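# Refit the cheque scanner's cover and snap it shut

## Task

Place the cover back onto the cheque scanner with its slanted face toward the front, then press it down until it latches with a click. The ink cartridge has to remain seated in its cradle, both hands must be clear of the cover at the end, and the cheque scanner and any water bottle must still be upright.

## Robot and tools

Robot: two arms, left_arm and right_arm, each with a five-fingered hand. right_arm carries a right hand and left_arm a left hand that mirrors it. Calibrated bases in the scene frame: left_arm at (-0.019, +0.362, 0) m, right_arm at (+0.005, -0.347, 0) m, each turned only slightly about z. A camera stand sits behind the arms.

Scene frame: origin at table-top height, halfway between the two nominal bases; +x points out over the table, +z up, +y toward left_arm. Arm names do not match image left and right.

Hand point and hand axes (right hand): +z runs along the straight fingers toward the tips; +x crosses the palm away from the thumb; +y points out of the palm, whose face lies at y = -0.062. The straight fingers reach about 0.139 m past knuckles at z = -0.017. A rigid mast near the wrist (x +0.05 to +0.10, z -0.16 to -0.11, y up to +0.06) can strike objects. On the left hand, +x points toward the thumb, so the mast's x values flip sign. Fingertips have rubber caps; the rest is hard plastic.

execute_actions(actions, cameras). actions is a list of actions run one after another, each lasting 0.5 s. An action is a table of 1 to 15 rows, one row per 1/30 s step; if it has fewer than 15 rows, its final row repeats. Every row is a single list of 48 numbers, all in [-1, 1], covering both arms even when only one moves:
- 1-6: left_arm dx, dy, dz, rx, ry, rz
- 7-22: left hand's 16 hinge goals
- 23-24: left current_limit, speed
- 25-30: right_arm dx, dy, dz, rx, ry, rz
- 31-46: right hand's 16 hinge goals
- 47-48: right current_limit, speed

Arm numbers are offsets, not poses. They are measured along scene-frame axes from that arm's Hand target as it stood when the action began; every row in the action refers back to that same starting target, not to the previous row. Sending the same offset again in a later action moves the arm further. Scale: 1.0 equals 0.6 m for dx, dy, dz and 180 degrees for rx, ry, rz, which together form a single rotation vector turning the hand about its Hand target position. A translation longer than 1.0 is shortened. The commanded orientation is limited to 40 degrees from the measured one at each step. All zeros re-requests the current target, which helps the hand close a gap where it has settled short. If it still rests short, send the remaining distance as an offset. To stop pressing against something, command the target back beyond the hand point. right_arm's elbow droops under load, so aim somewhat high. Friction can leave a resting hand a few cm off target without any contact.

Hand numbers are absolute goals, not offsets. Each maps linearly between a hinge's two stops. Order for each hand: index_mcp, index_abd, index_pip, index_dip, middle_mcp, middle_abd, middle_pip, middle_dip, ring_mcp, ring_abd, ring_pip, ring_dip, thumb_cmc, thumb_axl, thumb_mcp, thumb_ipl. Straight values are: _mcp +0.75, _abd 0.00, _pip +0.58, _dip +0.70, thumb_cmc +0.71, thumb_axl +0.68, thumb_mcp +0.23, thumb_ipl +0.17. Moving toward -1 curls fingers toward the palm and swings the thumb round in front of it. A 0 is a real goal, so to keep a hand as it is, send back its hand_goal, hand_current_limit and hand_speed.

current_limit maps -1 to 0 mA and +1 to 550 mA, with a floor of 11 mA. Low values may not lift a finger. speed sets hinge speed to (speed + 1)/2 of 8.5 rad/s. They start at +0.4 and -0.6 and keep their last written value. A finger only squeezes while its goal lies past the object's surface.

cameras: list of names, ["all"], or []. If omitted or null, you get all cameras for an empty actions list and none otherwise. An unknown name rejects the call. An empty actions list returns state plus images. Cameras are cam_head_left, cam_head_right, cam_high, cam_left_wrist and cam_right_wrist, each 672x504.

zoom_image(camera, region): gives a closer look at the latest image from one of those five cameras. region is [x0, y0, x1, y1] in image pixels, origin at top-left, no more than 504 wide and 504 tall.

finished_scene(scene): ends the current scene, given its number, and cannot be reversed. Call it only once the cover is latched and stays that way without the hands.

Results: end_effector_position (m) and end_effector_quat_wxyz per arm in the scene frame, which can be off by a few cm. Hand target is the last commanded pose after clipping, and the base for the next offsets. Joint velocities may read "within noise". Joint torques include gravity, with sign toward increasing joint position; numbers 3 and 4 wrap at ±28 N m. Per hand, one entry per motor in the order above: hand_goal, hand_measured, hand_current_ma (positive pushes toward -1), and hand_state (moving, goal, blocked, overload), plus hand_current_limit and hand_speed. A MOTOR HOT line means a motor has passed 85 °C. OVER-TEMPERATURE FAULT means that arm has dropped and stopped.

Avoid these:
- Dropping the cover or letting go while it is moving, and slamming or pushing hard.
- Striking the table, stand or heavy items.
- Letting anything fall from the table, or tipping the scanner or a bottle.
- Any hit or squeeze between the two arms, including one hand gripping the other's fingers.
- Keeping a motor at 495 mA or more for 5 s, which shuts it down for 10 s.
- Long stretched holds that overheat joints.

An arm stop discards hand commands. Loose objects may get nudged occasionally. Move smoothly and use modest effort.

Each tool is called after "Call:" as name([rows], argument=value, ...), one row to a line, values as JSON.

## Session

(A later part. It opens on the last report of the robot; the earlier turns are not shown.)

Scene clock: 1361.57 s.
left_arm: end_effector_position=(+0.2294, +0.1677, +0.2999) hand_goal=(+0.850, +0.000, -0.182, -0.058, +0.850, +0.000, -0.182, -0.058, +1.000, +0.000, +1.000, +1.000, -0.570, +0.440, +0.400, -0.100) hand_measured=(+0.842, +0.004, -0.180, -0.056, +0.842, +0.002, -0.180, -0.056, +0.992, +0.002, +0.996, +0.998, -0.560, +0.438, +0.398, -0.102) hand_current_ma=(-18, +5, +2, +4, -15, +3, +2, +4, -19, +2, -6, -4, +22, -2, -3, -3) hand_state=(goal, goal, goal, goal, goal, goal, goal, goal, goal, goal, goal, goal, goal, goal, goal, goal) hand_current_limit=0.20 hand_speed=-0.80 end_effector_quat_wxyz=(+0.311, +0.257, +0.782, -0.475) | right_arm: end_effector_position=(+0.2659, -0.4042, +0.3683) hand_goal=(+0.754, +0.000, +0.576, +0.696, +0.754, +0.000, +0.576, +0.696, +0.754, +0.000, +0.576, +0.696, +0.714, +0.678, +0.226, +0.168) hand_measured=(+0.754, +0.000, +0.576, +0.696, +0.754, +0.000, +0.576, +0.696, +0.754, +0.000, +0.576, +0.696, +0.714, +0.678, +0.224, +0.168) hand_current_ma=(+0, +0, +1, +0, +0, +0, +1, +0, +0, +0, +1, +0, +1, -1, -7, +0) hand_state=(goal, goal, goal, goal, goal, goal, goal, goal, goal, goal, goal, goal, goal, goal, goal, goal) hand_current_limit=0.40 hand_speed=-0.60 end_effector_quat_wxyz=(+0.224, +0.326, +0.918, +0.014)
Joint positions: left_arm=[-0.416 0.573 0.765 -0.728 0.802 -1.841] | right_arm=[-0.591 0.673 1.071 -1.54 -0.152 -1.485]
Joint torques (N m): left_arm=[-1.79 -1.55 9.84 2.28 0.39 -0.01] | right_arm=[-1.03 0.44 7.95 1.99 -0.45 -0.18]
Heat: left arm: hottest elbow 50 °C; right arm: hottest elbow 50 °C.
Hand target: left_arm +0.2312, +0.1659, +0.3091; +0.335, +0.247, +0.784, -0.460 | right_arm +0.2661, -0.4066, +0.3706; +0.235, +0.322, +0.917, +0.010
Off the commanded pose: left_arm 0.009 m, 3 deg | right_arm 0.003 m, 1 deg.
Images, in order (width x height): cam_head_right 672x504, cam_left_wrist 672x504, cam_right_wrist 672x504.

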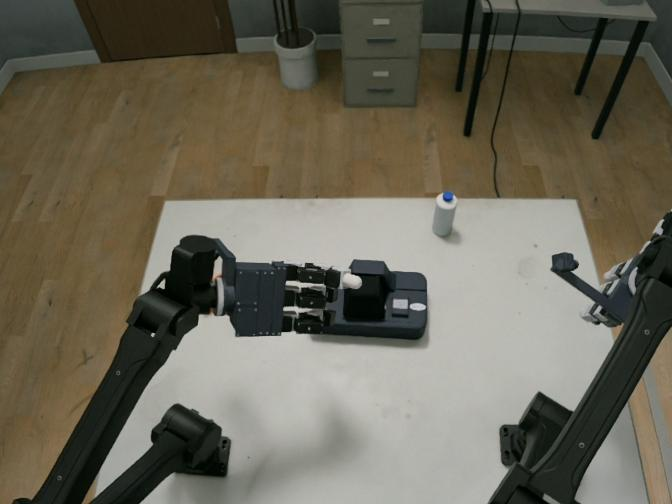

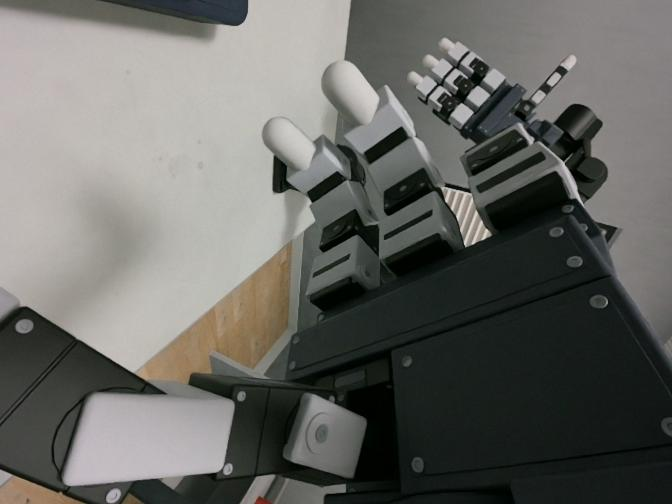

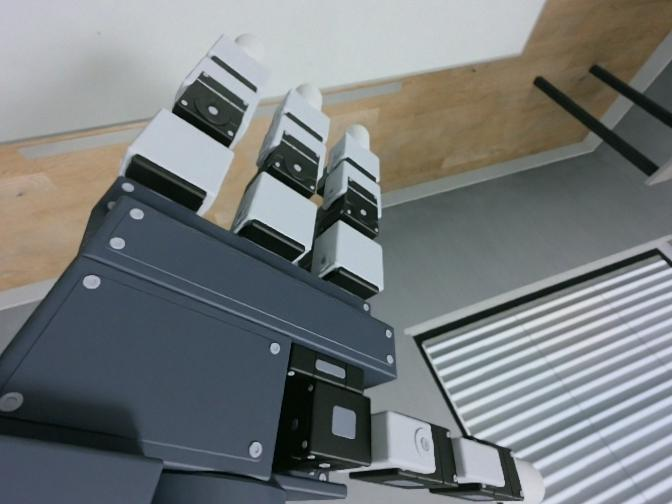

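Call:
execute_actions(actions=[], cameras=["cam_high","cam_head_left"])

Call:
zoom_image(camera="cam_high", region=[235, 182, 285, 222])

Call:
zoom_image(camera="cam_high", region=[235, 210, 275, 250])

Call:
zoom_image(camera="cam_head_left", region=[335, 285, 395, 335])

Scene clock: 1372.37 s.
left_arm: end_effector_position=(+0.2294, +0.1677, +0.2999) hand_goal=(+0.850, +0.000, -0.182, -0.058, +0.850, +0.000, -0.182, -0.058, +1.000, +0.000, +1.000, +1.000, -0.570, +0.440, +0.400, -0.100) hand_measured=(+0.842, +0.004, -0.180, -0.056, +0.842, +0.002, -0.180, -0.056, +0.992, +0.002, +0.996, +0.998, -0.560, +0.438, +0.398, -0.102) hand_current_ma=(-18, +5, +2, +4, -15, +3, +2, +4, -19, +2, -6, -4, +22, -2, -3, -3) hand_state=(goal, goal, goal, goal, goal, goal, goal, goal, goal, goal, goal, goal, goal, goal, goal, goal) hand_current_limit=0.20 hand_speed=-0.80 end_effector_quat_wxyz=(+0.311, +0.256, +0.782, -0.475) | right_arm: end_effector_position=(+0.2659, -0.4042, +0.3683) hand_goal=(+0.754, +0.000, +0.576, +0.696, +0.754, +0.000, +0.576, +0.696, +0.754, +0.000, +0.576, +0.696, +0.714, +0.678, +0.226, +0.168) hand_measured=(+0.754, +0.000, +0.576, +0.696, +0.754, +0.000, +0.576, +0.696, +0.754, +0.000, +0.576, +0.696, +0.714, +0.678, +0.224, +0.168) hand_current_ma=(+0, +0, +1, +0, +0, +0, +1, +0, +0, +0, +1, +0, +1, -1, -7, +0) hand_state=(goal, goal, goal, goal, goal, goal, goal, goal, goal, goal, goal, goal, goal, goal, goal, goal) hand_current_limit=0.40 hand_speed=-0.60 end_effector_quat_wxyz=(+0.224, +0.326, +0.918, +0.014)
Joint positions: left_arm=[-0.416 0.573 0.765 -0.728 0.802 -1.841] | right_arm=[-0.591 0.673 1.071 -1.54 -0.152 -1.485]
Joint velocities: within noise
Joint torques (N m): left_arm=[-0.85 -0.73 9.72 2.18 0.33 0] | right_arm=[-0.97 0.44 7.97 2.02 -0.44 -0.18]
Heat: left arm: hottest elbow 50 °C; right arm: hottest elbow 50 °C.
Hand target: left_arm +0.2312, +0.1659, +0.3091; +0.335, +0.247, +0.784, -0.460 | right_arm +0.2661, -0.4066, +0.3706; +0.235, +0.322, +0.917, +0.010
Off the commanded pose: left_arm 0.009 m, 3 deg | right_arm 0.003 m, 1 deg.
Images, in order (width x height): cam_head_left 672x504, cam_high 672x504.

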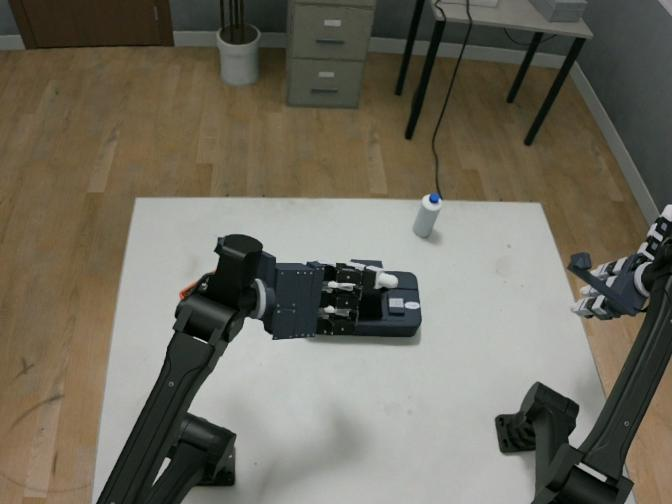

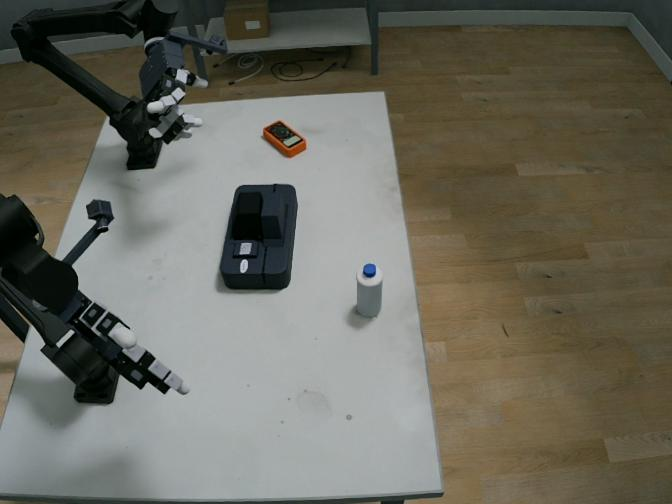

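Scaled by 10.080 from the camera's 672x504 image, which has a finer 960x720 frame.

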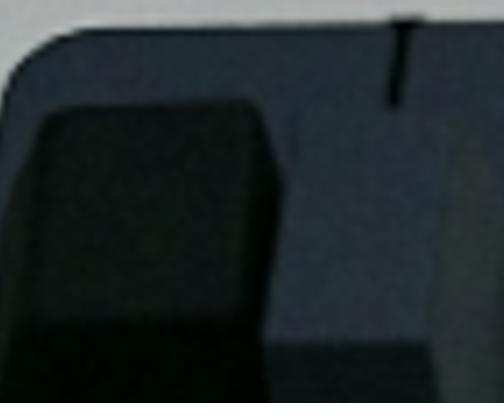

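Scaled by 12.600 from the camera's 672x504 image, which has a finer 960x720 frame.

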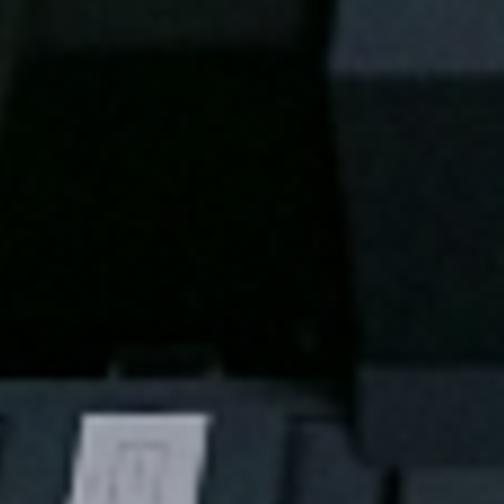

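Scaled by 8.400 from the camera's 672x504 image, which has a finer 960x720 frame.

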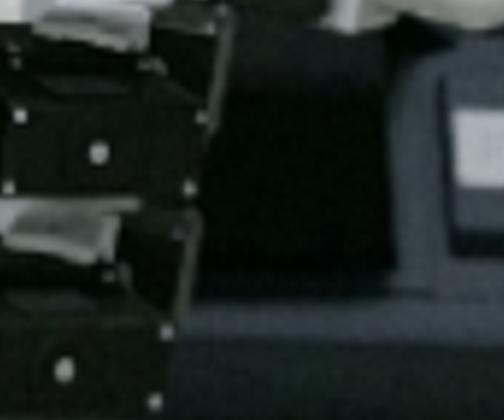

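Call:
zoom_image(camera="cam_high", region=[238, 230, 262, 248])

Call:
zoom_image(camera="cam_high", region=[222, 186, 242, 246])

Call:
zoom_image(camera="cam_head_left", region=[375, 290, 399, 325])

Scaled by 21.000 from the camera's 672x504 image, which has a finer 960x720 frame.

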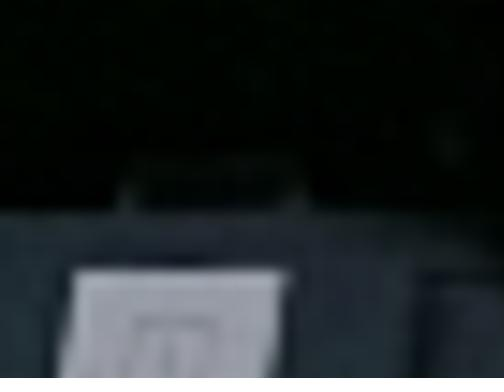

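Scaled by 8.400 from the camera's 672x504 image, which has a finer 960x720 frame.

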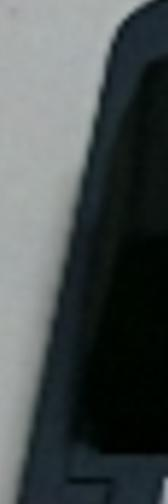

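Scaled by 14.400 from the camera's 672x504 image, which has a finer 960x720 frame.

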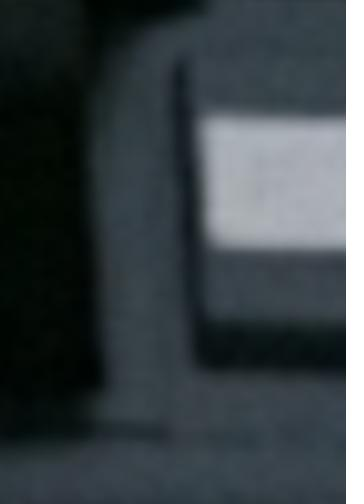

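Call:
execute_actions([
  [[0.1,-0.22,-0.03,0,0,0,0.85,0,-0.1825,-0.058,0.85,0,-0.1825,-0.058,1,0,1,1,-0.571,0.44,0.4,-0.1,0.2,-0.8,0,0,0,0,0,0,0.754,0,0.576,0.696,0.754,0,0.576,0.696,0.754,0,0.576,0.696,0.714,0.678,0.226,0.168,0.4,-0.6]],
  [[0.05,-0.1,-0.13,0,0,0,0.82,0,-0.1825,-0.058,0.82,0,-0.1825,-0.058,1,0,1,1,-0.571,0.44,0.4,-0.1,0.2,-0.8,0,0,0,0,0,0,0.754,0,0.576,0.696,0.754,0,0.576,0.696,0.754,0,0.576,0.696,0.714,0.678,0.226,0.168,0.4,-0.6]],
  [[0,0,0,0,0,0,0.8,0,-0.1825,-0.058,0.8,0,-0.1825,-0.058,1,0,1,1,-0.571,0.44,0.4,-0.1,0.2,-0.8,0,0,0,0,0,0,0.754,0,0.576,0.696,0.754,0,0.576,0.696,0.754,0,0.576,0.696,0.714,0.678,0.226,0.168,0.4,-0.6]],
], cameras=["cam_high","cam_head_right"])

Call:
zoom_image(camera="cam_high", region=[215, 170, 295, 250])

Call:
zoom_image(camera="cam_head_right", region=[325, 250, 405, 330])

Scene clock: 1403.07 s.
left_arm: end_effector_position=(+0.3143, -0.0167, +0.1975) hand_goal=(+0.800, +0.000, -0.182, -0.058, +0.800, +0.000, -0.182, -0.058, +1.000, +0.000, +1.000, +1.000, -0.570, +0.440, +0.400, -0.100) hand_measured=(+0.798, +0.004, -0.180, -0.056, +0.798, +0.002, -0.180, -0.056, +0.992, +0.002, +0.996, +0.998, -0.560, +0.438, +0.400, -0.102) hand_current_ma=(-4, +5, +1, +4, -3, +3, +1, +4, -19, +2, -6, -4, +22, -2, -1, -2) hand_state=(goal, goal, goal, goal, goal, goal, goal, goal, goal, goal, goal, goal, goal, goal, goal, goal) hand_current_limit=0.20 hand_speed=-0.80 end_effector_quat_wxyz=(+0.324, +0.250, +0.793, -0.451) | right_arm: end_effector_position=(+0.2659, -0.4042, +0.3683) hand_goal=(+0.754, +0.000, +0.576, +0.696, +0.754, +0.000, +0.576, +0.696, +0.754, +0.000, +0.576, +0.696, +0.714, +0.678, +0.226, +0.168) hand_measured=(+0.754, +0.000, +0.576, +0.696, +0.754, +0.000, +0.576, +0.696, +0.754, +0.000, +0.576, +0.696, +0.714, +0.678, +0.224, +0.168) hand_current_ma=(+0, +0, +1, +0, +0, +0, +1, +0, +0, +0, +1, +0, +1, -1, -7, +0) hand_state=(goal, goal, goal, goal, goal, goal, goal, goal, goal, goal, goal, goal, goal, goal, goal, goal) hand_current_limit=0.40 hand_speed=-0.60 end_effector_quat_wxyz=(+0.224, +0.326, +0.918, +0.014)
Joint positions: left_arm=[-0.825 1.18 0.782 -0.028 0.382 -2.047] | right_arm=[-0.591 0.673 1.071 -1.54 -0.152 -1.485]
Joint torques (N m): left_arm=[-0.67 -9.58 10.56 2.66 0.11 0.03] | right_arm=[-0.97 0.38 7.94 1.99 -0.45 -0.18]
Heat: left arm: hottest elbow 50 °C; right arm: hottest elbow 50 °C.
Hand target: left_arm +0.3211, -0.0261, +0.2131; +0.335, +0.248, +0.784, -0.460 | right_arm +0.2661, -0.4066, +0.3706; +0.235, +0.322, +0.917, +0.010
Off the commanded pose: left_arm 0.020 m, 2 deg | right_arm 0.003 m, 1 deg.
Images, in order (width x height): cam_head_right 672x504, cam_high 672x504.

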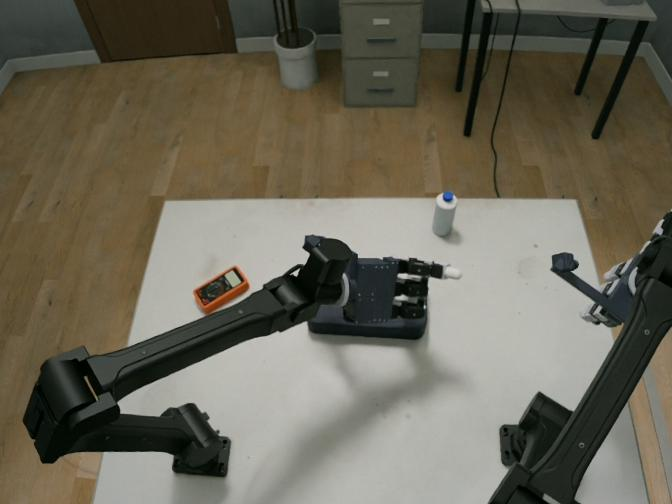

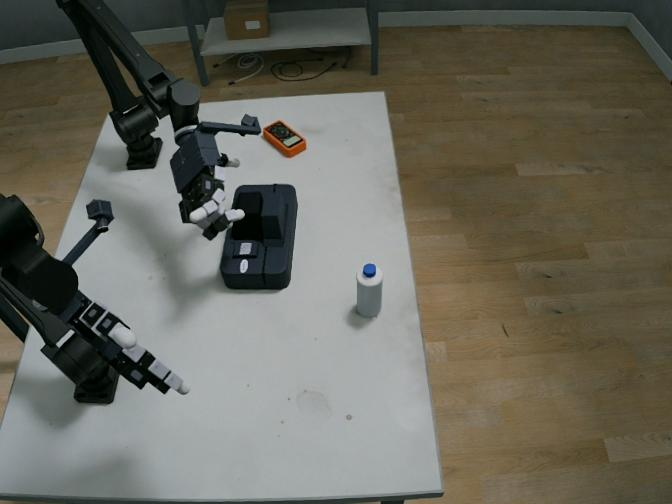

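Scaled by 6.300 from the camera's 672x504 image, which has a finer 960x720 frame.

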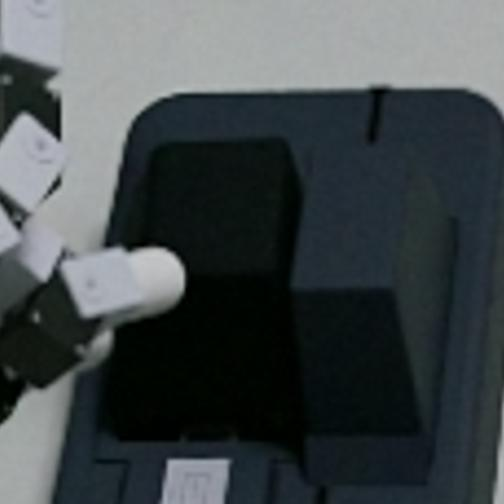

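Scaled by 6.300 from the camera's 672x504 image, which has a finer 960x720 frame.

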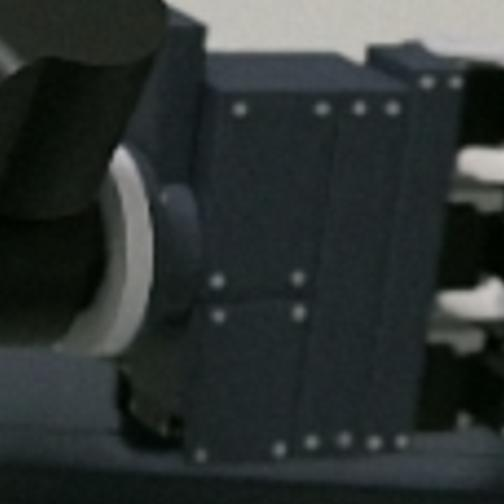

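Call:
execute_actions([
  [[0,0,-0.05,0,0,0,0.8,0,-0.1825,-0.058,0.8,0,-0.1825,-0.058,1,0,1,1,-0.571,0.44,0.4,-0.1,0.2,-0.8,0,0,0,0,0,0,0.754,0,0.576,0.696,0.754,0,0.576,0.696,0.754,0,0.576,0.696,0.714,0.678,0.226,0.168,0.4,-0.6]],
  [[0,0,-0.05,0,0,0,0.8,0,-0.1825,-0.058,0.8,0,-0.1825,-0.058,1,0,1,1,-0.571,0.44,0.4,-0.1,0.2,-0.8,0,0,0,0,0,0,0.754,0,0.576,0.696,0.754,0,0.576,0.696,0.754,0,0.576,0.696,0.714,0.678,0.226,0.168,0.4,-0.6]],
  [[0,0,0,0,0,0,0.8,0,-0.1825,-0.058,0.8,0,-0.1825,-0.058,1,0,1,1,-0.571,0.44,0.4,-0.1,0.2,-0.8,0,0,0,0,0,0,0.754,0,0.576,0.696,0.754,0,0.576,0.696,0.754,0,0.576,0.696,0.714,0.678,0.226,0.168,0.4,-0.6]],
], cameras=["cam_high","cam_head_right"])

Call:
zoom_image(camera="cam_high", region=[215, 170, 295, 250])

Scene clock: 1408.30 s.
left_arm: end_effector_position=(+0.3195, -0.0227, +0.1564) hand_goal=(+0.800, +0.000, -0.182, -0.058, +0.800, +0.000, -0.182, -0.058, +1.000, +0.000, +1.000, +1.000, -0.570, +0.440, +0.400, -0.100) hand_measured=(+0.798, +0.004, -0.180, -0.056, +0.798, +0.002, -0.180, -0.056, +0.992, +0.002, +0.996, +0.998, -0.560, +0.438, +0.400, -0.102) hand_current_ma=(-4, +5, +1, +4, -4, +3, +1, +4, -19, +2, -6, -4, +22, -2, -1, -2) hand_state=(goal, goal, goal, goal, goal, goal, goal, goal, goal, goal, goal, goal, goal, goal, goal, goal) hand_current_limit=0.20 hand_speed=-0.80 end_effector_quat_wxyz=(+0.336, +0.251, +0.783, -0.459) | right_arm: end_effector_position=(+0.2659, -0.4042, +0.3683) hand_goal=(+0.754, +0.000, +0.576, +0.696, +0.754, +0.000, +0.576, +0.696, +0.754, +0.000, +0.576, +0.696, +0.714, +0.678, +0.226, +0.168) hand_measured=(+0.754, +0.000, +0.576, +0.696, +0.754, +0.000, +0.576, +0.696, +0.754, +0.000, +0.576, +0.696, +0.714, +0.678, +0.224, +0.168) hand_current_ma=(+0, +0, +1, +0, +0, +0, +1, +0, +0, +0, +1, +0, +1, -1, -7, +0) hand_state=(goal, goal, goal, goal, goal, goal, goal, goal, goal, goal, goal, goal, goal, goal, goal, goal) hand_current_limit=0.40 hand_speed=-0.60 end_effector_quat_wxyz=(+0.224, +0.326, +0.918, +0.014)
Joint positions: left_arm=[-0.825 1.26 0.703 0.165 0.382 -2.047] | right_arm=[-0.591 0.673 1.071 -1.54 -0.152 -1.485]
Joint torques (N m): left_arm=[-1.73 -9.41 8.31 2.66 0.05 0.05] | right_arm=[-1.03 0.38 7.95 2.02 -0.45 -0.18]
Heat: left arm: hottest elbow 50 °C; right arm: hottest elbow 50 °C.
Hand target: left_arm +0.3211, -0.0262, +0.1532; +0.335, +0.248, +0.784, -0.460 | right_arm +0.2661, -0.4066, +0.3706; +0.235, +0.322, +0.917, +0.010
Off the commanded pose: left_arm 0.005 m, 0 deg | right_arm 0.003 m, 1 deg.
Images, in order (width x height): cam_head_right 672x504, cam_high 672x504.

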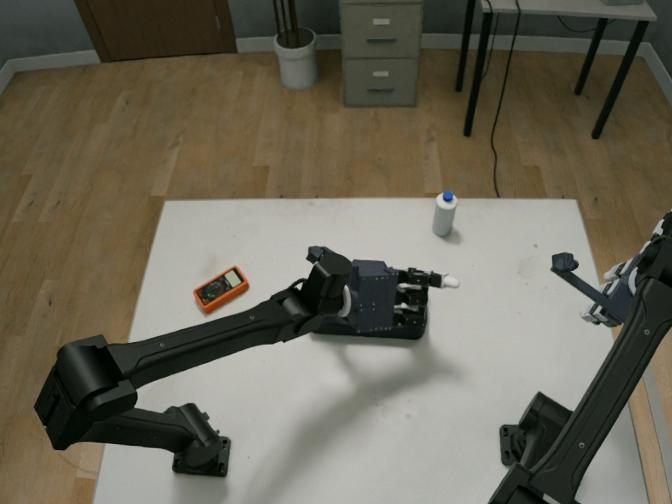

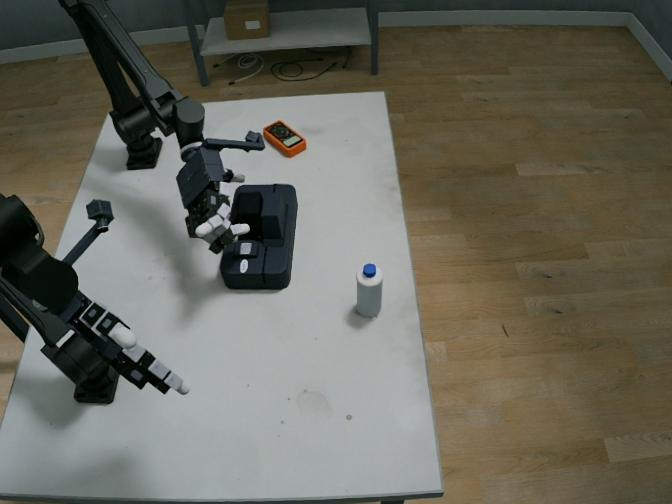

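Scaled by 6.300 from the camera's 672x504 image, which has a finer 960x720 frame.

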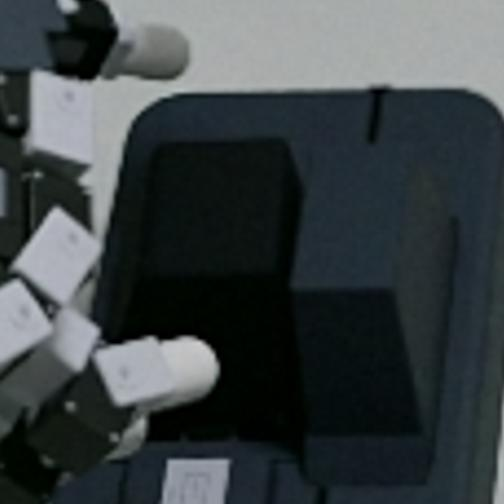

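Call:
execute_actions([
  [[0,0,-0.025,0,0,0,0.8,0,-0.1825,-0.058,0.8,0,-0.1825,-0.058,1,0,1,1,-0.571,0.44,0.4,-0.1,0.2,-0.8,0,0,0,0,0,0,0.754,0,0.576,0.696,0.754,0,0.576,0.696,0.754,0,0.576,0.696,0.714,0.678,0.226,0.168,0.4,-0.6]],
  [[0,0,0,0,0,0,0.7,0,-0.1825,-0.058,0.66,0,-0.1825,-0.058,1,0,1,1,-0.571,0.44,0.22,-0.265,0.2,-0.8,0,0,0,0,0,0,0.754,0,0.576,0.696,0.754,0,0.576,0.696,0.754,0,0.576,0.696,0.714,0.678,0.226,0.168,0.4,-0.6]],
  [[0,0,0,0,0,0,0.65,0,-0.1825,-0.058,0.59,0,-0.1825,-0.058,1,0,1,1,-0.571,0.44,0.14,-0.265,0.2,-0.8,0,0,0,0,0,0,0.754,0,0.576,0.696,0.754,0,0.576,0.696,0.754,0,0.576,0.696,0.714,0.678,0.226,0.168,0.4,-0.6]],
], cameras=["cam_high","cam_head_right"])

Call:
zoom_image(camera="cam_high", region=[215, 170, 295, 250])

Scene clock: 1414.93 s.
left_arm: end_effector_position=(+0.3219, -0.0221, +0.1450) hand_goal=(+0.650, +0.000, -0.182, -0.058, +0.590, +0.000, -0.182, -0.058, +1.000, +0.000, +1.000, +1.000, -0.570, +0.440, +0.140, -0.264) hand_measured=(+0.648, +0.004, -0.180, -0.056, +0.588, +0.002, -0.180, -0.056, +0.992, +0.002, +0.996, +0.998, -0.576, +0.434, +0.208, -0.254) hand_current_ma=(-2, +5, +1, +4, -1, +3, +1, +4, -19, +2, -6, -4, -13, -13, +315, +32) hand_state=(goal, goal, goal, goal, goal, goal, goal, goal, goal, goal, goal, goal, goal, goal, blocked, goal) hand_current_limit=0.20 hand_speed=-0.80 end_effector_quat_wxyz=(+0.341, +0.248, +0.783, -0.457) | right_arm: end_effector_position=(+0.2659, -0.4042, +0.3683) hand_goal=(+0.754, +0.000, +0.576, +0.696, +0.754, +0.000, +0.576, +0.696, +0.754, +0.000, +0.576, +0.696, +0.714, +0.678, +0.226, +0.168) hand_measured=(+0.754, +0.000, +0.576, +0.696, +0.754, +0.000, +0.576, +0.696, +0.754, +0.000, +0.576, +0.696, +0.714, +0.678, +0.224, +0.168) hand_current_ma=(+0, +0, +1, +0, +0, +0, +1, +0, +0, +0, +1, +0, +1, -1, -7, +0) hand_state=(goal, goal, goal, goal, goal, goal, goal, goal, goal, goal, goal, goal, goal, goal, goal, goal) hand_current_limit=0.40 hand_speed=-0.60 end_effector_quat_wxyz=(+0.224, +0.326, +0.918, +0.014)
Joint positions: left_arm=[-0.824 1.284 0.684 0.216 0.372 -2.047] | right_arm=[-0.591 0.673 1.071 -1.54 -0.152 -1.485]
Joint torques (N m): left_arm=[0.03 -9.29 7.95 2.65 0.46 0.07] | right_arm=[-1.03 0.38 7.95 2.02 -0.44 -0.18]
Heat: left arm: hottest elbow 49 °C; right arm: hottest elbow 50 °C.
Hand target: left_arm +0.3212, -0.0260, +0.1381; +0.335, +0.247, +0.784, -0.460 | right_arm +0.2661, -0.4066, +0.3706; +0.235, +0.322, +0.917, +0.010
Off the commanded pose: left_arm 0.008 m, 1 deg | right_arm 0.003 m, 1 deg.
Images, in order (width x height): cam_head_right 672x504, cam_high 672x504.

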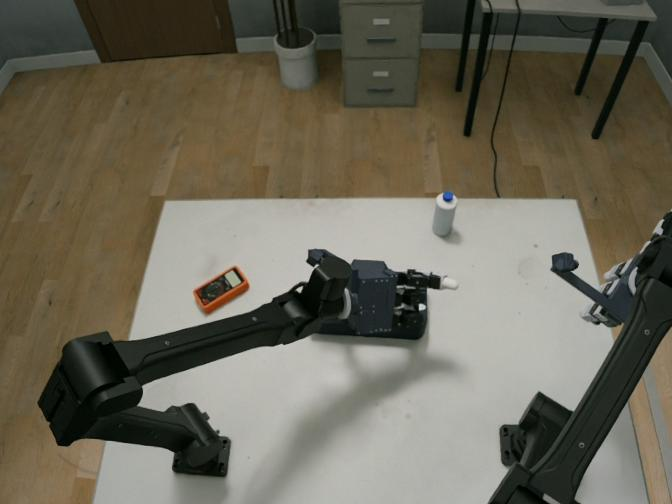

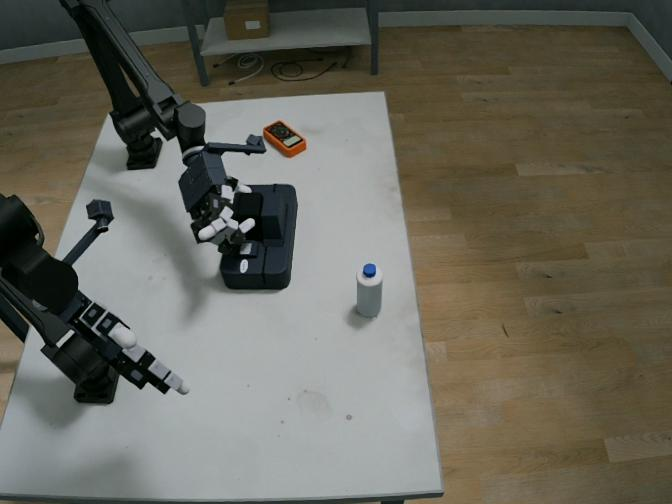

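Scaled by 6.300 from the camera's 672x504 image, which has a finer 960x720 frame.

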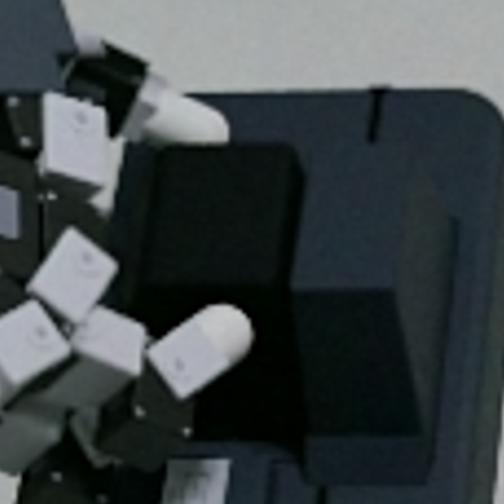

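Call:
execute_actions([
  [[0,0,0,0,0,0,0.62,0,-0.1825,-0.058,0.55,0,-0.1825,-0.058,1,0,1,1,-0.571,0.44,0.14,-0.265,0.2,-0.8,0,0,0,0,0,0,0.754,0,0.576,0.696,0.754,0,0.576,0.696,0.754,0,0.576,0.696,0.714,0.678,0.226,0.168,0.4,-0.6]],
  [[0,0,0,0,0,0,0.6,0,-0.1825,-0.058,0.52,0,-0.1825,-0.058,1,0,1,1,-0.571,0.44,0.05,-0.265,0.2,-0.8,0,0,0,0,0,0,0.754,0,0.576,0.696,0.754,0,0.576,0.696,0.754,0,0.576,0.696,0.714,0.678,0.226,0.168,0.4,-0.6]],
], cameras=["cam_high","cam_head_right","cam_left_wrist"])

Call:
zoom_image(camera="cam_high", region=[225, 180, 285, 240])

Call:
zoom_image(camera="cam_head_right", region=[325, 250, 405, 330])

Scene clock: 1422.40 s.
left_arm: end_effector_position=(+0.3219, -0.0221, +0.1450) hand_goal=(+0.600, +0.000, -0.182, -0.058, +0.520, +0.000, -0.182, -0.058, +1.000, +0.000, +1.000, +1.000, -0.570, +0.440, +0.050, -0.264) hand_measured=(+0.598, +0.004, -0.180, -0.056, +0.520, +0.002, -0.180, -0.056, +0.992, +0.002, +0.996, +0.998, -0.576, +0.434, +0.208, -0.254) hand_current_ma=(-2, +5, +1, +4, -1, +3, +1, +4, -19, +2, -6, -4, -13, -14, +330, +33) hand_state=(goal, goal, goal, goal, goal, goal, goal, goal, goal, goal, goal, goal, goal, goal, blocked, goal) hand_current_limit=0.20 hand_speed=-0.80 end_effector_quat_wxyz=(+0.341, +0.248, +0.783, -0.457) | right_arm: end_effector_position=(+0.2659, -0.4042, +0.3683) hand_goal=(+0.754, +0.000, +0.576, +0.696, +0.754, +0.000, +0.576, +0.696, +0.754, +0.000, +0.576, +0.696, +0.714, +0.678, +0.226, +0.168) hand_measured=(+0.754, +0.000, +0.576, +0.696, +0.754, +0.000, +0.576, +0.696, +0.754, +0.000, +0.576, +0.696, +0.714, +0.678, +0.224, +0.168) hand_current_ma=(+0, +0, +1, +0, +0, +0, +1, +0, +0, +0, +1, +0, +1, -1, -7, +0) hand_state=(goal, goal, goal, goal, goal, goal, goal, goal, goal, goal, goal, goal, goal, goal, goal, goal) hand_current_limit=0.40 hand_speed=-0.60 end_effector_quat_wxyz=(+0.224, +0.326, +0.918, +0.014)
Joint positions: left_arm=[-0.824 1.284 0.684 0.216 0.372 -2.047] | right_arm=[-0.591 0.673 1.071 -1.54 -0.152 -1.485]
Joint torques (N m): left_arm=[-0.67 -8.76 7.58 2.47 0.44 0.03] | right_arm=[-0.85 0.44 7.97 2.02 -0.44 -0.18]
Heat: left arm: hottest elbow 50 °C; right arm: hottest elbow 50 °C.
Hand target: left_arm +0.3211, -0.0260, +0.1381; +0.335, +0.247, +0.784, -0.460 | right_arm +0.2661, -0.4066, +0.3706; +0.235, +0.322, +0.917, +0.010
Off the commanded pose: left_arm 0.008 m, 1 deg | right_arm 0.003 m, 1 deg.
Images, in order (width x height): cam_head_right 672x504, cam_high 672x504, cam_left_wrist 672x504.

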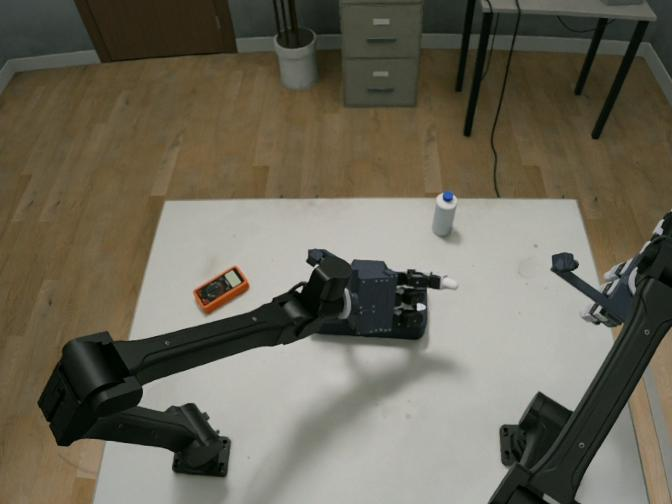

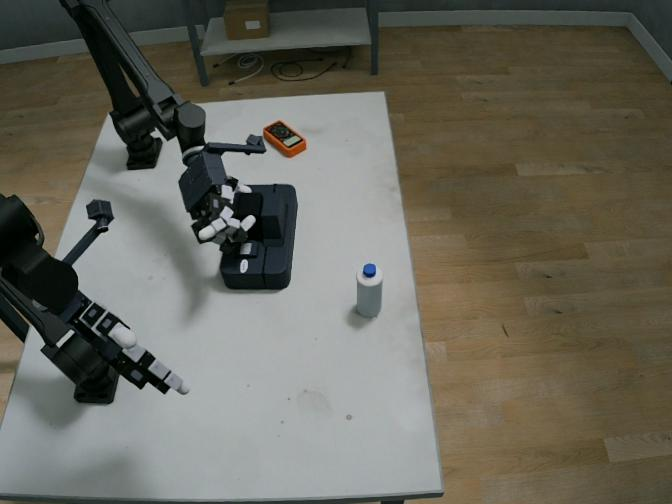

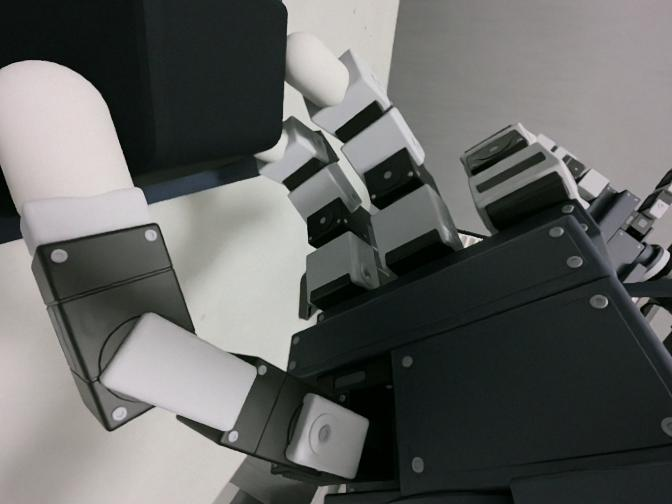

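Scaled by 8.400 from the camera's 672x504 image, which has a finer 960x720 frame.

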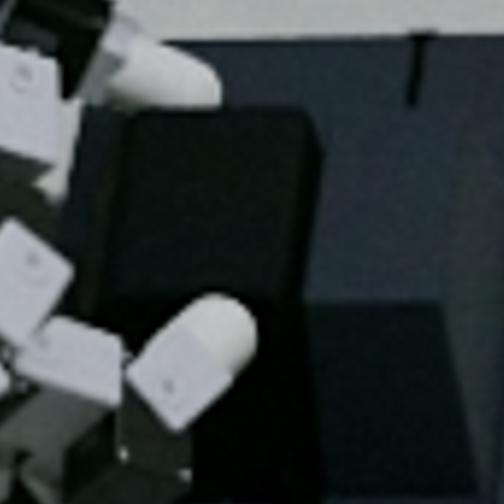

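Scaled by 6.300 from the camera's 672x504 image, which has a finer 960x720 frame.

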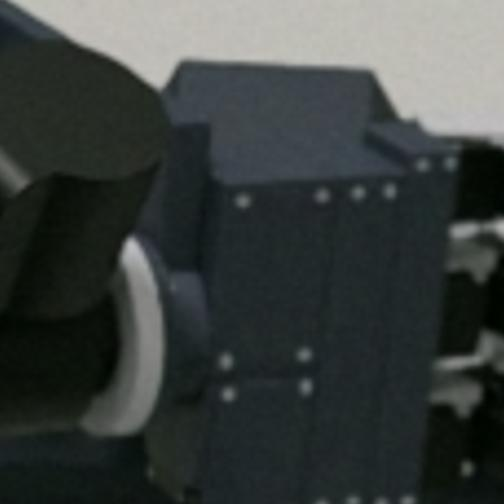

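Call:
execute_actions([
  [[0,0,0,0,0,0,0.65,0,-0.1825,-0.058,0.6,0,-0.1825,-0.058,1,0,1,1,-0.571,0.44,0.22,-0.265,0.2,-0.8,0,0,0,0,0,0,0.754,0,0.576,0.696,0.754,0,0.576,0.696,0.754,0,0.576,0.696,0.714,0.678,0.226,0.168,0.4,-0.6]],
  [[0,0,0,0,0,0,0.8,0,-0.1825,-0.058,0.8,0,-0.1825,-0.058,1,0,1,1,-0.571,0.44,0.4,-0.1,0.2,-0.8,0,0,0,0,0,0,0.754,0,0.576,0.696,0.754,0,0.576,0.696,0.754,0,0.576,0.696,0.714,0.678,0.226,0.168,0.4,-0.6]],
  [[0,0,0,0,0,0,0.8,0,-0.1825,-0.058,0.8,0,-0.1825,-0.058,1,0,1,1,-0.571,0.44,0.4,-0.1,0.2,-0.8,0,0,0,0,0,0,0.754,0,0.576,0.696,0.754,0,0.576,0.696,0.754,0,0.576,0.696,0.714,0.678,0.226,0.168,0.4,-0.6]],
], cameras=["cam_high","cam_left_wrist"])

Call:
zoom_image(camera="cam_high", region=[225, 180, 285, 240])

Call:
zoom_image(camera="cam_left_wrist", region=[0, 0, 400, 300])

Scene clock: 1433.53 s.
left_arm: end_effector_position=(+0.3212, -0.0227, +0.1450) hand_goal=(+0.800, +0.000, -0.182, -0.058, +0.800, +0.000, -0.182, -0.058, +1.000, +0.000, +1.000, +1.000, -0.570, +0.440, +0.400, -0.100) hand_measured=(+0.788, +0.004, -0.180, -0.056, +0.790, +0.002, -0.180, -0.056, +0.992, +0.002, +0.996, +0.998, -0.566, +0.438, +0.396, -0.102) hand_current_ma=(-28, +5, +1, +4, -24, +3, +1, +4, -19, +2, -6, -4, +7, -3, -8, -4) hand_state=(goal, goal, goal, goal, goal, goal, goal, goal, goal, goal, goal, goal, goal, goal, goal, goal) hand_current_limit=0.20 hand_speed=-0.80 end_effector_quat_wxyz=(+0.340, +0.250, +0.782, -0.459) | right_arm: end_effector_position=(+0.2659, -0.4042, +0.3683) hand_goal=(+0.754, +0.000, +0.576, +0.696, +0.754, +0.000, +0.576, +0.696, +0.754, +0.000, +0.576, +0.696, +0.714, +0.678, +0.226, +0.168) hand_measured=(+0.754, +0.000, +0.576, +0.696, +0.754, +0.000, +0.576, +0.696, +0.754, +0.000, +0.576, +0.696, +0.714, +0.678, +0.224, +0.168) hand_current_ma=(+0, +0, +1, +0, +0, +0, +1, +0, +0, +0, +1, +0, +1, -1, -7, +0) hand_state=(goal, goal, goal, goal, goal, goal, goal, goal, goal, goal, goal, goal, goal, goal, goal, goal) hand_current_limit=0.40 hand_speed=-0.60 end_effector_quat_wxyz=(+0.224, +0.326, +0.918, +0.014)
Joint positions: left_arm=[-0.824 1.284 0.684 0.216 0.377 -2.047] | right_arm=[-0.591 0.673 1.071 -1.54 -0.152 -1.485]
Joint torques (N m): left_arm=[-1.26 -7.88 7.86 2.45 0.26 0.05] | right_arm=[-0.97 0.44 7.98 2.02 -0.45 -0.18]
Heat: left arm: hottest elbow 50 °C; right arm: hottest elbow 50 °C.
Hand target: left_arm +0.3211, -0.0260, +0.1382; +0.335, +0.247, +0.784, -0.460 | right_arm +0.2661, -0.4066, +0.3706; +0.235, +0.322, +0.917, +0.010
Off the commanded pose: left_arm 0.008 m, 1 deg | right_arm 0.003 m, 1 deg.
Images, in order (width x height): cam_high 672x504, cam_left_wrist 672x504.

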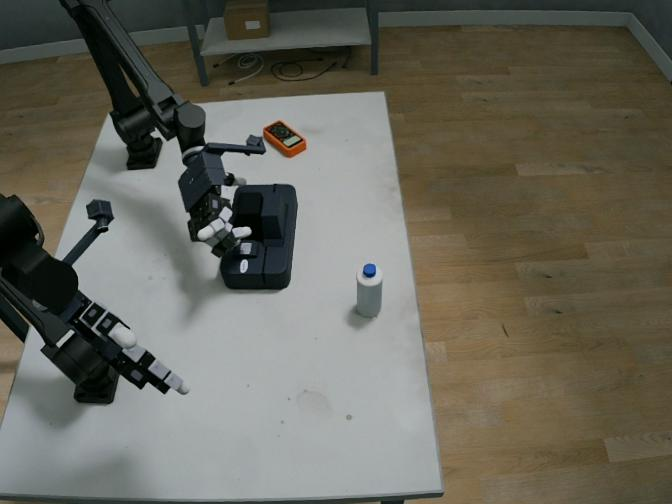

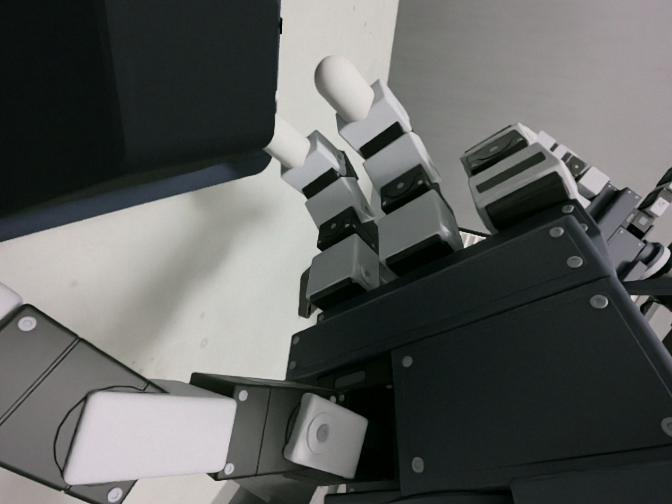

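Scaled by 8.400 from the camera's 672x504 image, which has a finer 960x720 frame.

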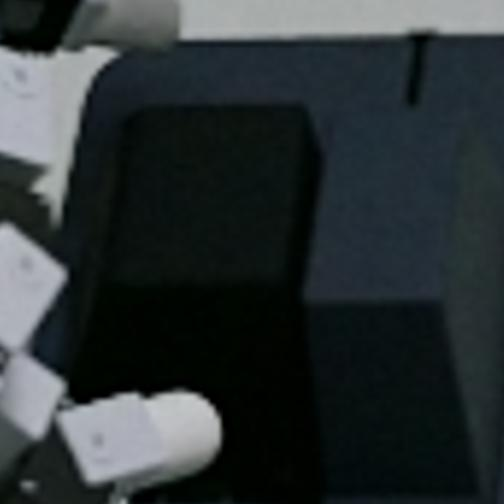

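Scaled by 1.260 from the camera's 672x504 image, which has a finer 960x720 frame.

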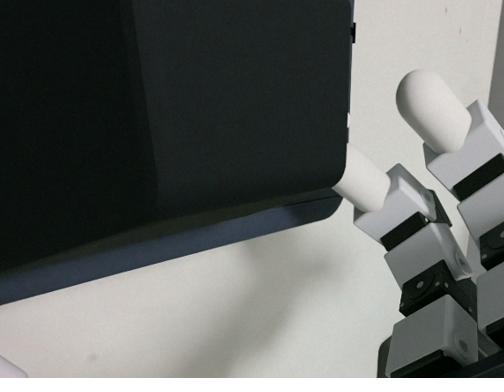

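Call:
execute_actions([
  [[0,0,0.12,0,0,0,0.8,0,-0.1825,-0.058,0.8,0,-0.1825,-0.058,1,0,1,1,-0.571,0.44,0.4,-0.1,0.2,-0.8,0,0,0,0.036,0.0378,-0.0968,0.754,0,0.576,0.696,0.754,0,0.576,0.696,-0.46,0,-0.65,-0.174,0.5,0.678,0.226,0.168,0.4,-0.6]],
  [[-0.05,0.1,0.13,0,0,0,0.85,0,-0.1825,-0.058,0.85,0,-0.1825,-0.058,1,0,1,1,-0.571,0.44,0.4,-0.1,0.2,-0.8,0,0,0,0.036,0.0378,-0.0968,0.754,0,0.576,0.696,0.754,0,0.576,0.696,-0.46,0,-0.65,-0.174,0.5,0.678,0.226,0.168,0.4,-0.6]],
  [[-0.12,0.22,0.03,0,0,0,0.85,0,-0.1825,-0.058,0.85,0,-0.1825,-0.058,1,0,1,1,-0.571,0.44,0.4,-0.1,0.2,-0.8,0,0,0,0.036,0.0378,-0.0968,0.754,0,0.576,0.696,0.754,0,0.576,0.696,-0.46,0,-0.65,-0.174,0.5,0.678,0.226,0.168,0.4,-0.6]],
  [[-0.1,0.2,0,0,0,0,0.85,0,-0.1825,-0.058,0.85,0,-0.1825,-0.058,1,0,1,1,-0.571,0.44,0.4,-0.1,0.2,-0.8,0.03,0.15,0,0,0,0,0.754,0,0.576,0.696,0.754,0,0.576,0.696,-0.46,0,-0.65,-0.174,0.5,0.678,0.226,0.168,0.4,-0.6]],
  [[0,0,0,0,0,0,0.85,0,-0.1825,-0.058,0.85,0,-0.1825,-0.058,1,0,1,1,-0.571,0.44,0.4,-0.1,0.2,-0.8,0.08,0.2,0,0,0,0,0.754,0,0.576,0.696,0.754,0,0.576,0.696,-0.46,0,-0.65,-0.174,0.5,0.678,0.226,0.168,0.4,-0.6]],
], cameras=["cam_high","cam_head_right","cam_right_wrist"])

Call:
zoom_image(camera="cam_head_right", region=[340, 290, 400, 345])

Call:
zoom_image(camera="cam_high", region=[225, 185, 285, 250])

Scene clock: 1457.90 s.
left_arm: end_effector_position=(+0.1566, +0.2822, +0.2899) hand_goal=(+0.850, +0.000, -0.182, -0.058, +0.850, +0.000, -0.182, -0.058, +1.000, +0.000, +1.000, +1.000, -0.570, +0.440, +0.400, -0.100) hand_measured=(+0.840, +0.004, -0.180, -0.056, +0.842, +0.002, -0.180, -0.056, +0.992, +0.002, +0.996, +0.998, -0.564, +0.438, +0.398, -0.102) hand_current_ma=(-21, +5, +1, +4, -17, +3, +1, +4, -19, +2, -6, -4, +11, -3, -4, -3) hand_state=(goal, goal, goal, goal, goal, goal, goal, goal, goal, goal, goal, goal, goal, goal, goal, goal) hand_current_limit=0.20 hand_speed=-0.80 end_effector_quat_wxyz=(+0.337, +0.212, +0.811, -0.429) | right_arm: end_effector_position=(+0.3286, -0.1988, +0.3488) hand_goal=(+0.754, +0.000, +0.576, +0.696, +0.754, +0.000, +0.576, +0.696, -0.460, +0.000, -0.650, -0.174, +0.500, +0.678, +0.226, +0.168) hand_measured=(+0.756, +0.000, +0.576, +0.696, +0.754, +0.000, +0.576, +0.696, -0.444, +0.000, -0.648, -0.172, +0.502, +0.678, +0.224, +0.168) hand_current_ma=(+2, +1, +1, +0, +2, +1, +1, +0, +47, +0, +3, +3, +3, -1, -7, +0) hand_state=(goal, goal, goal, goal, goal, goal, goal, goal, goal, goal, goal, goal, goal, goal, goal, goal) hand_current_limit=0.40 hand_speed=-0.60 end_effector_quat_wxyz=(+0.020, +0.713, +0.699, +0.058)
Joint positions: left_arm=[0.27 0.408 0.813 -1.641 1.128 -1.017] | right_arm=[0.681 1.058 1.303 -1.696 0.024 0.661]
Joint torques (N m): left_arm=[-0.26 4.72 10.47 0.27 1.26 0.18] | right_arm=[0.26 -4.48 10.77 0.59 0.37 0.1]
Heat: left arm: hottest elbow 50 °C; right arm: hottest elbow 50 °C.
Hand target: left_arm +0.1591, +0.2859, +0.3061; +0.335, +0.247, +0.784, -0.460 | right_arm +0.3321, -0.1967, +0.3706; +0.000, +0.720, +0.694, +0.000
Off the commanded pose: left_arm 0.017 m, 6 deg | right_arm 0.022 m, 7 deg.
joint sent to its limit (right arm) — joint 4 (wrist pitch), lower limit. The joint targets are off in orientation, not in position.
Images, in order (width x height): cam_head_right 672x504, cam_high 672x504, cam_right_wrist 672x504.

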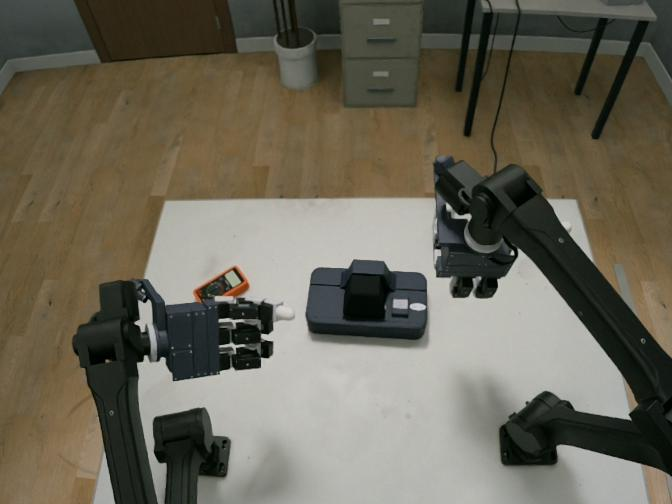

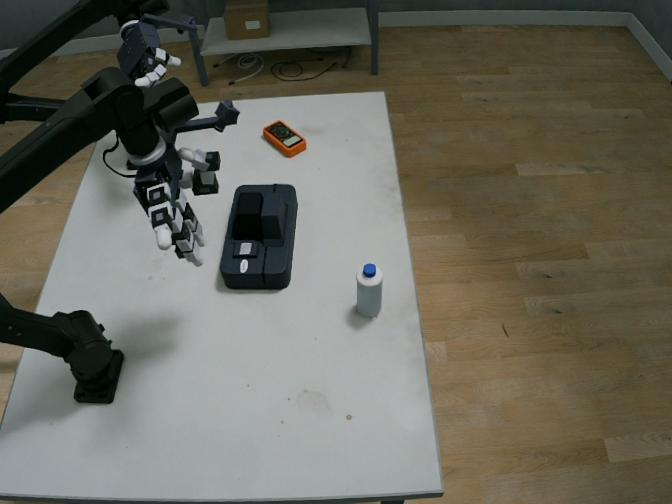

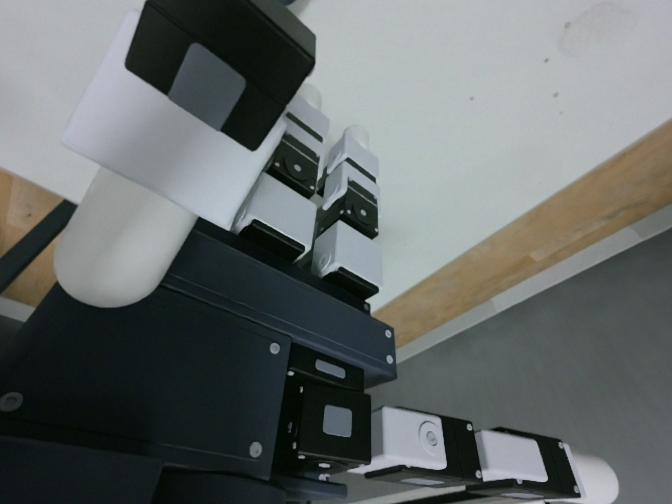

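Scaled by 8.400 from the camera's 672x504 image, which has a finer 960x720 frame.

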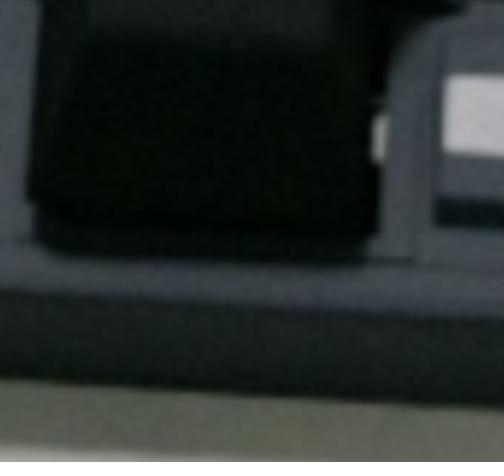

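Scaled by 7.754 from the camera's 672x504 image, which has a finer 960x720 frame.

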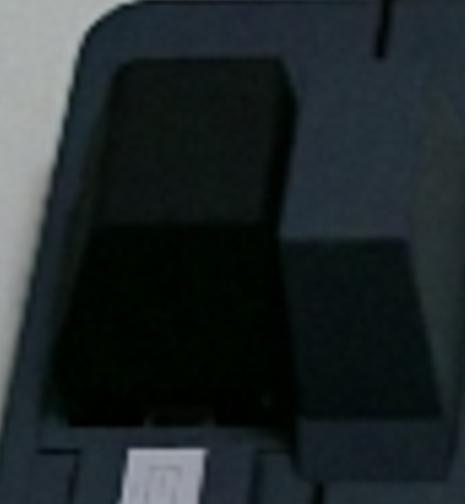

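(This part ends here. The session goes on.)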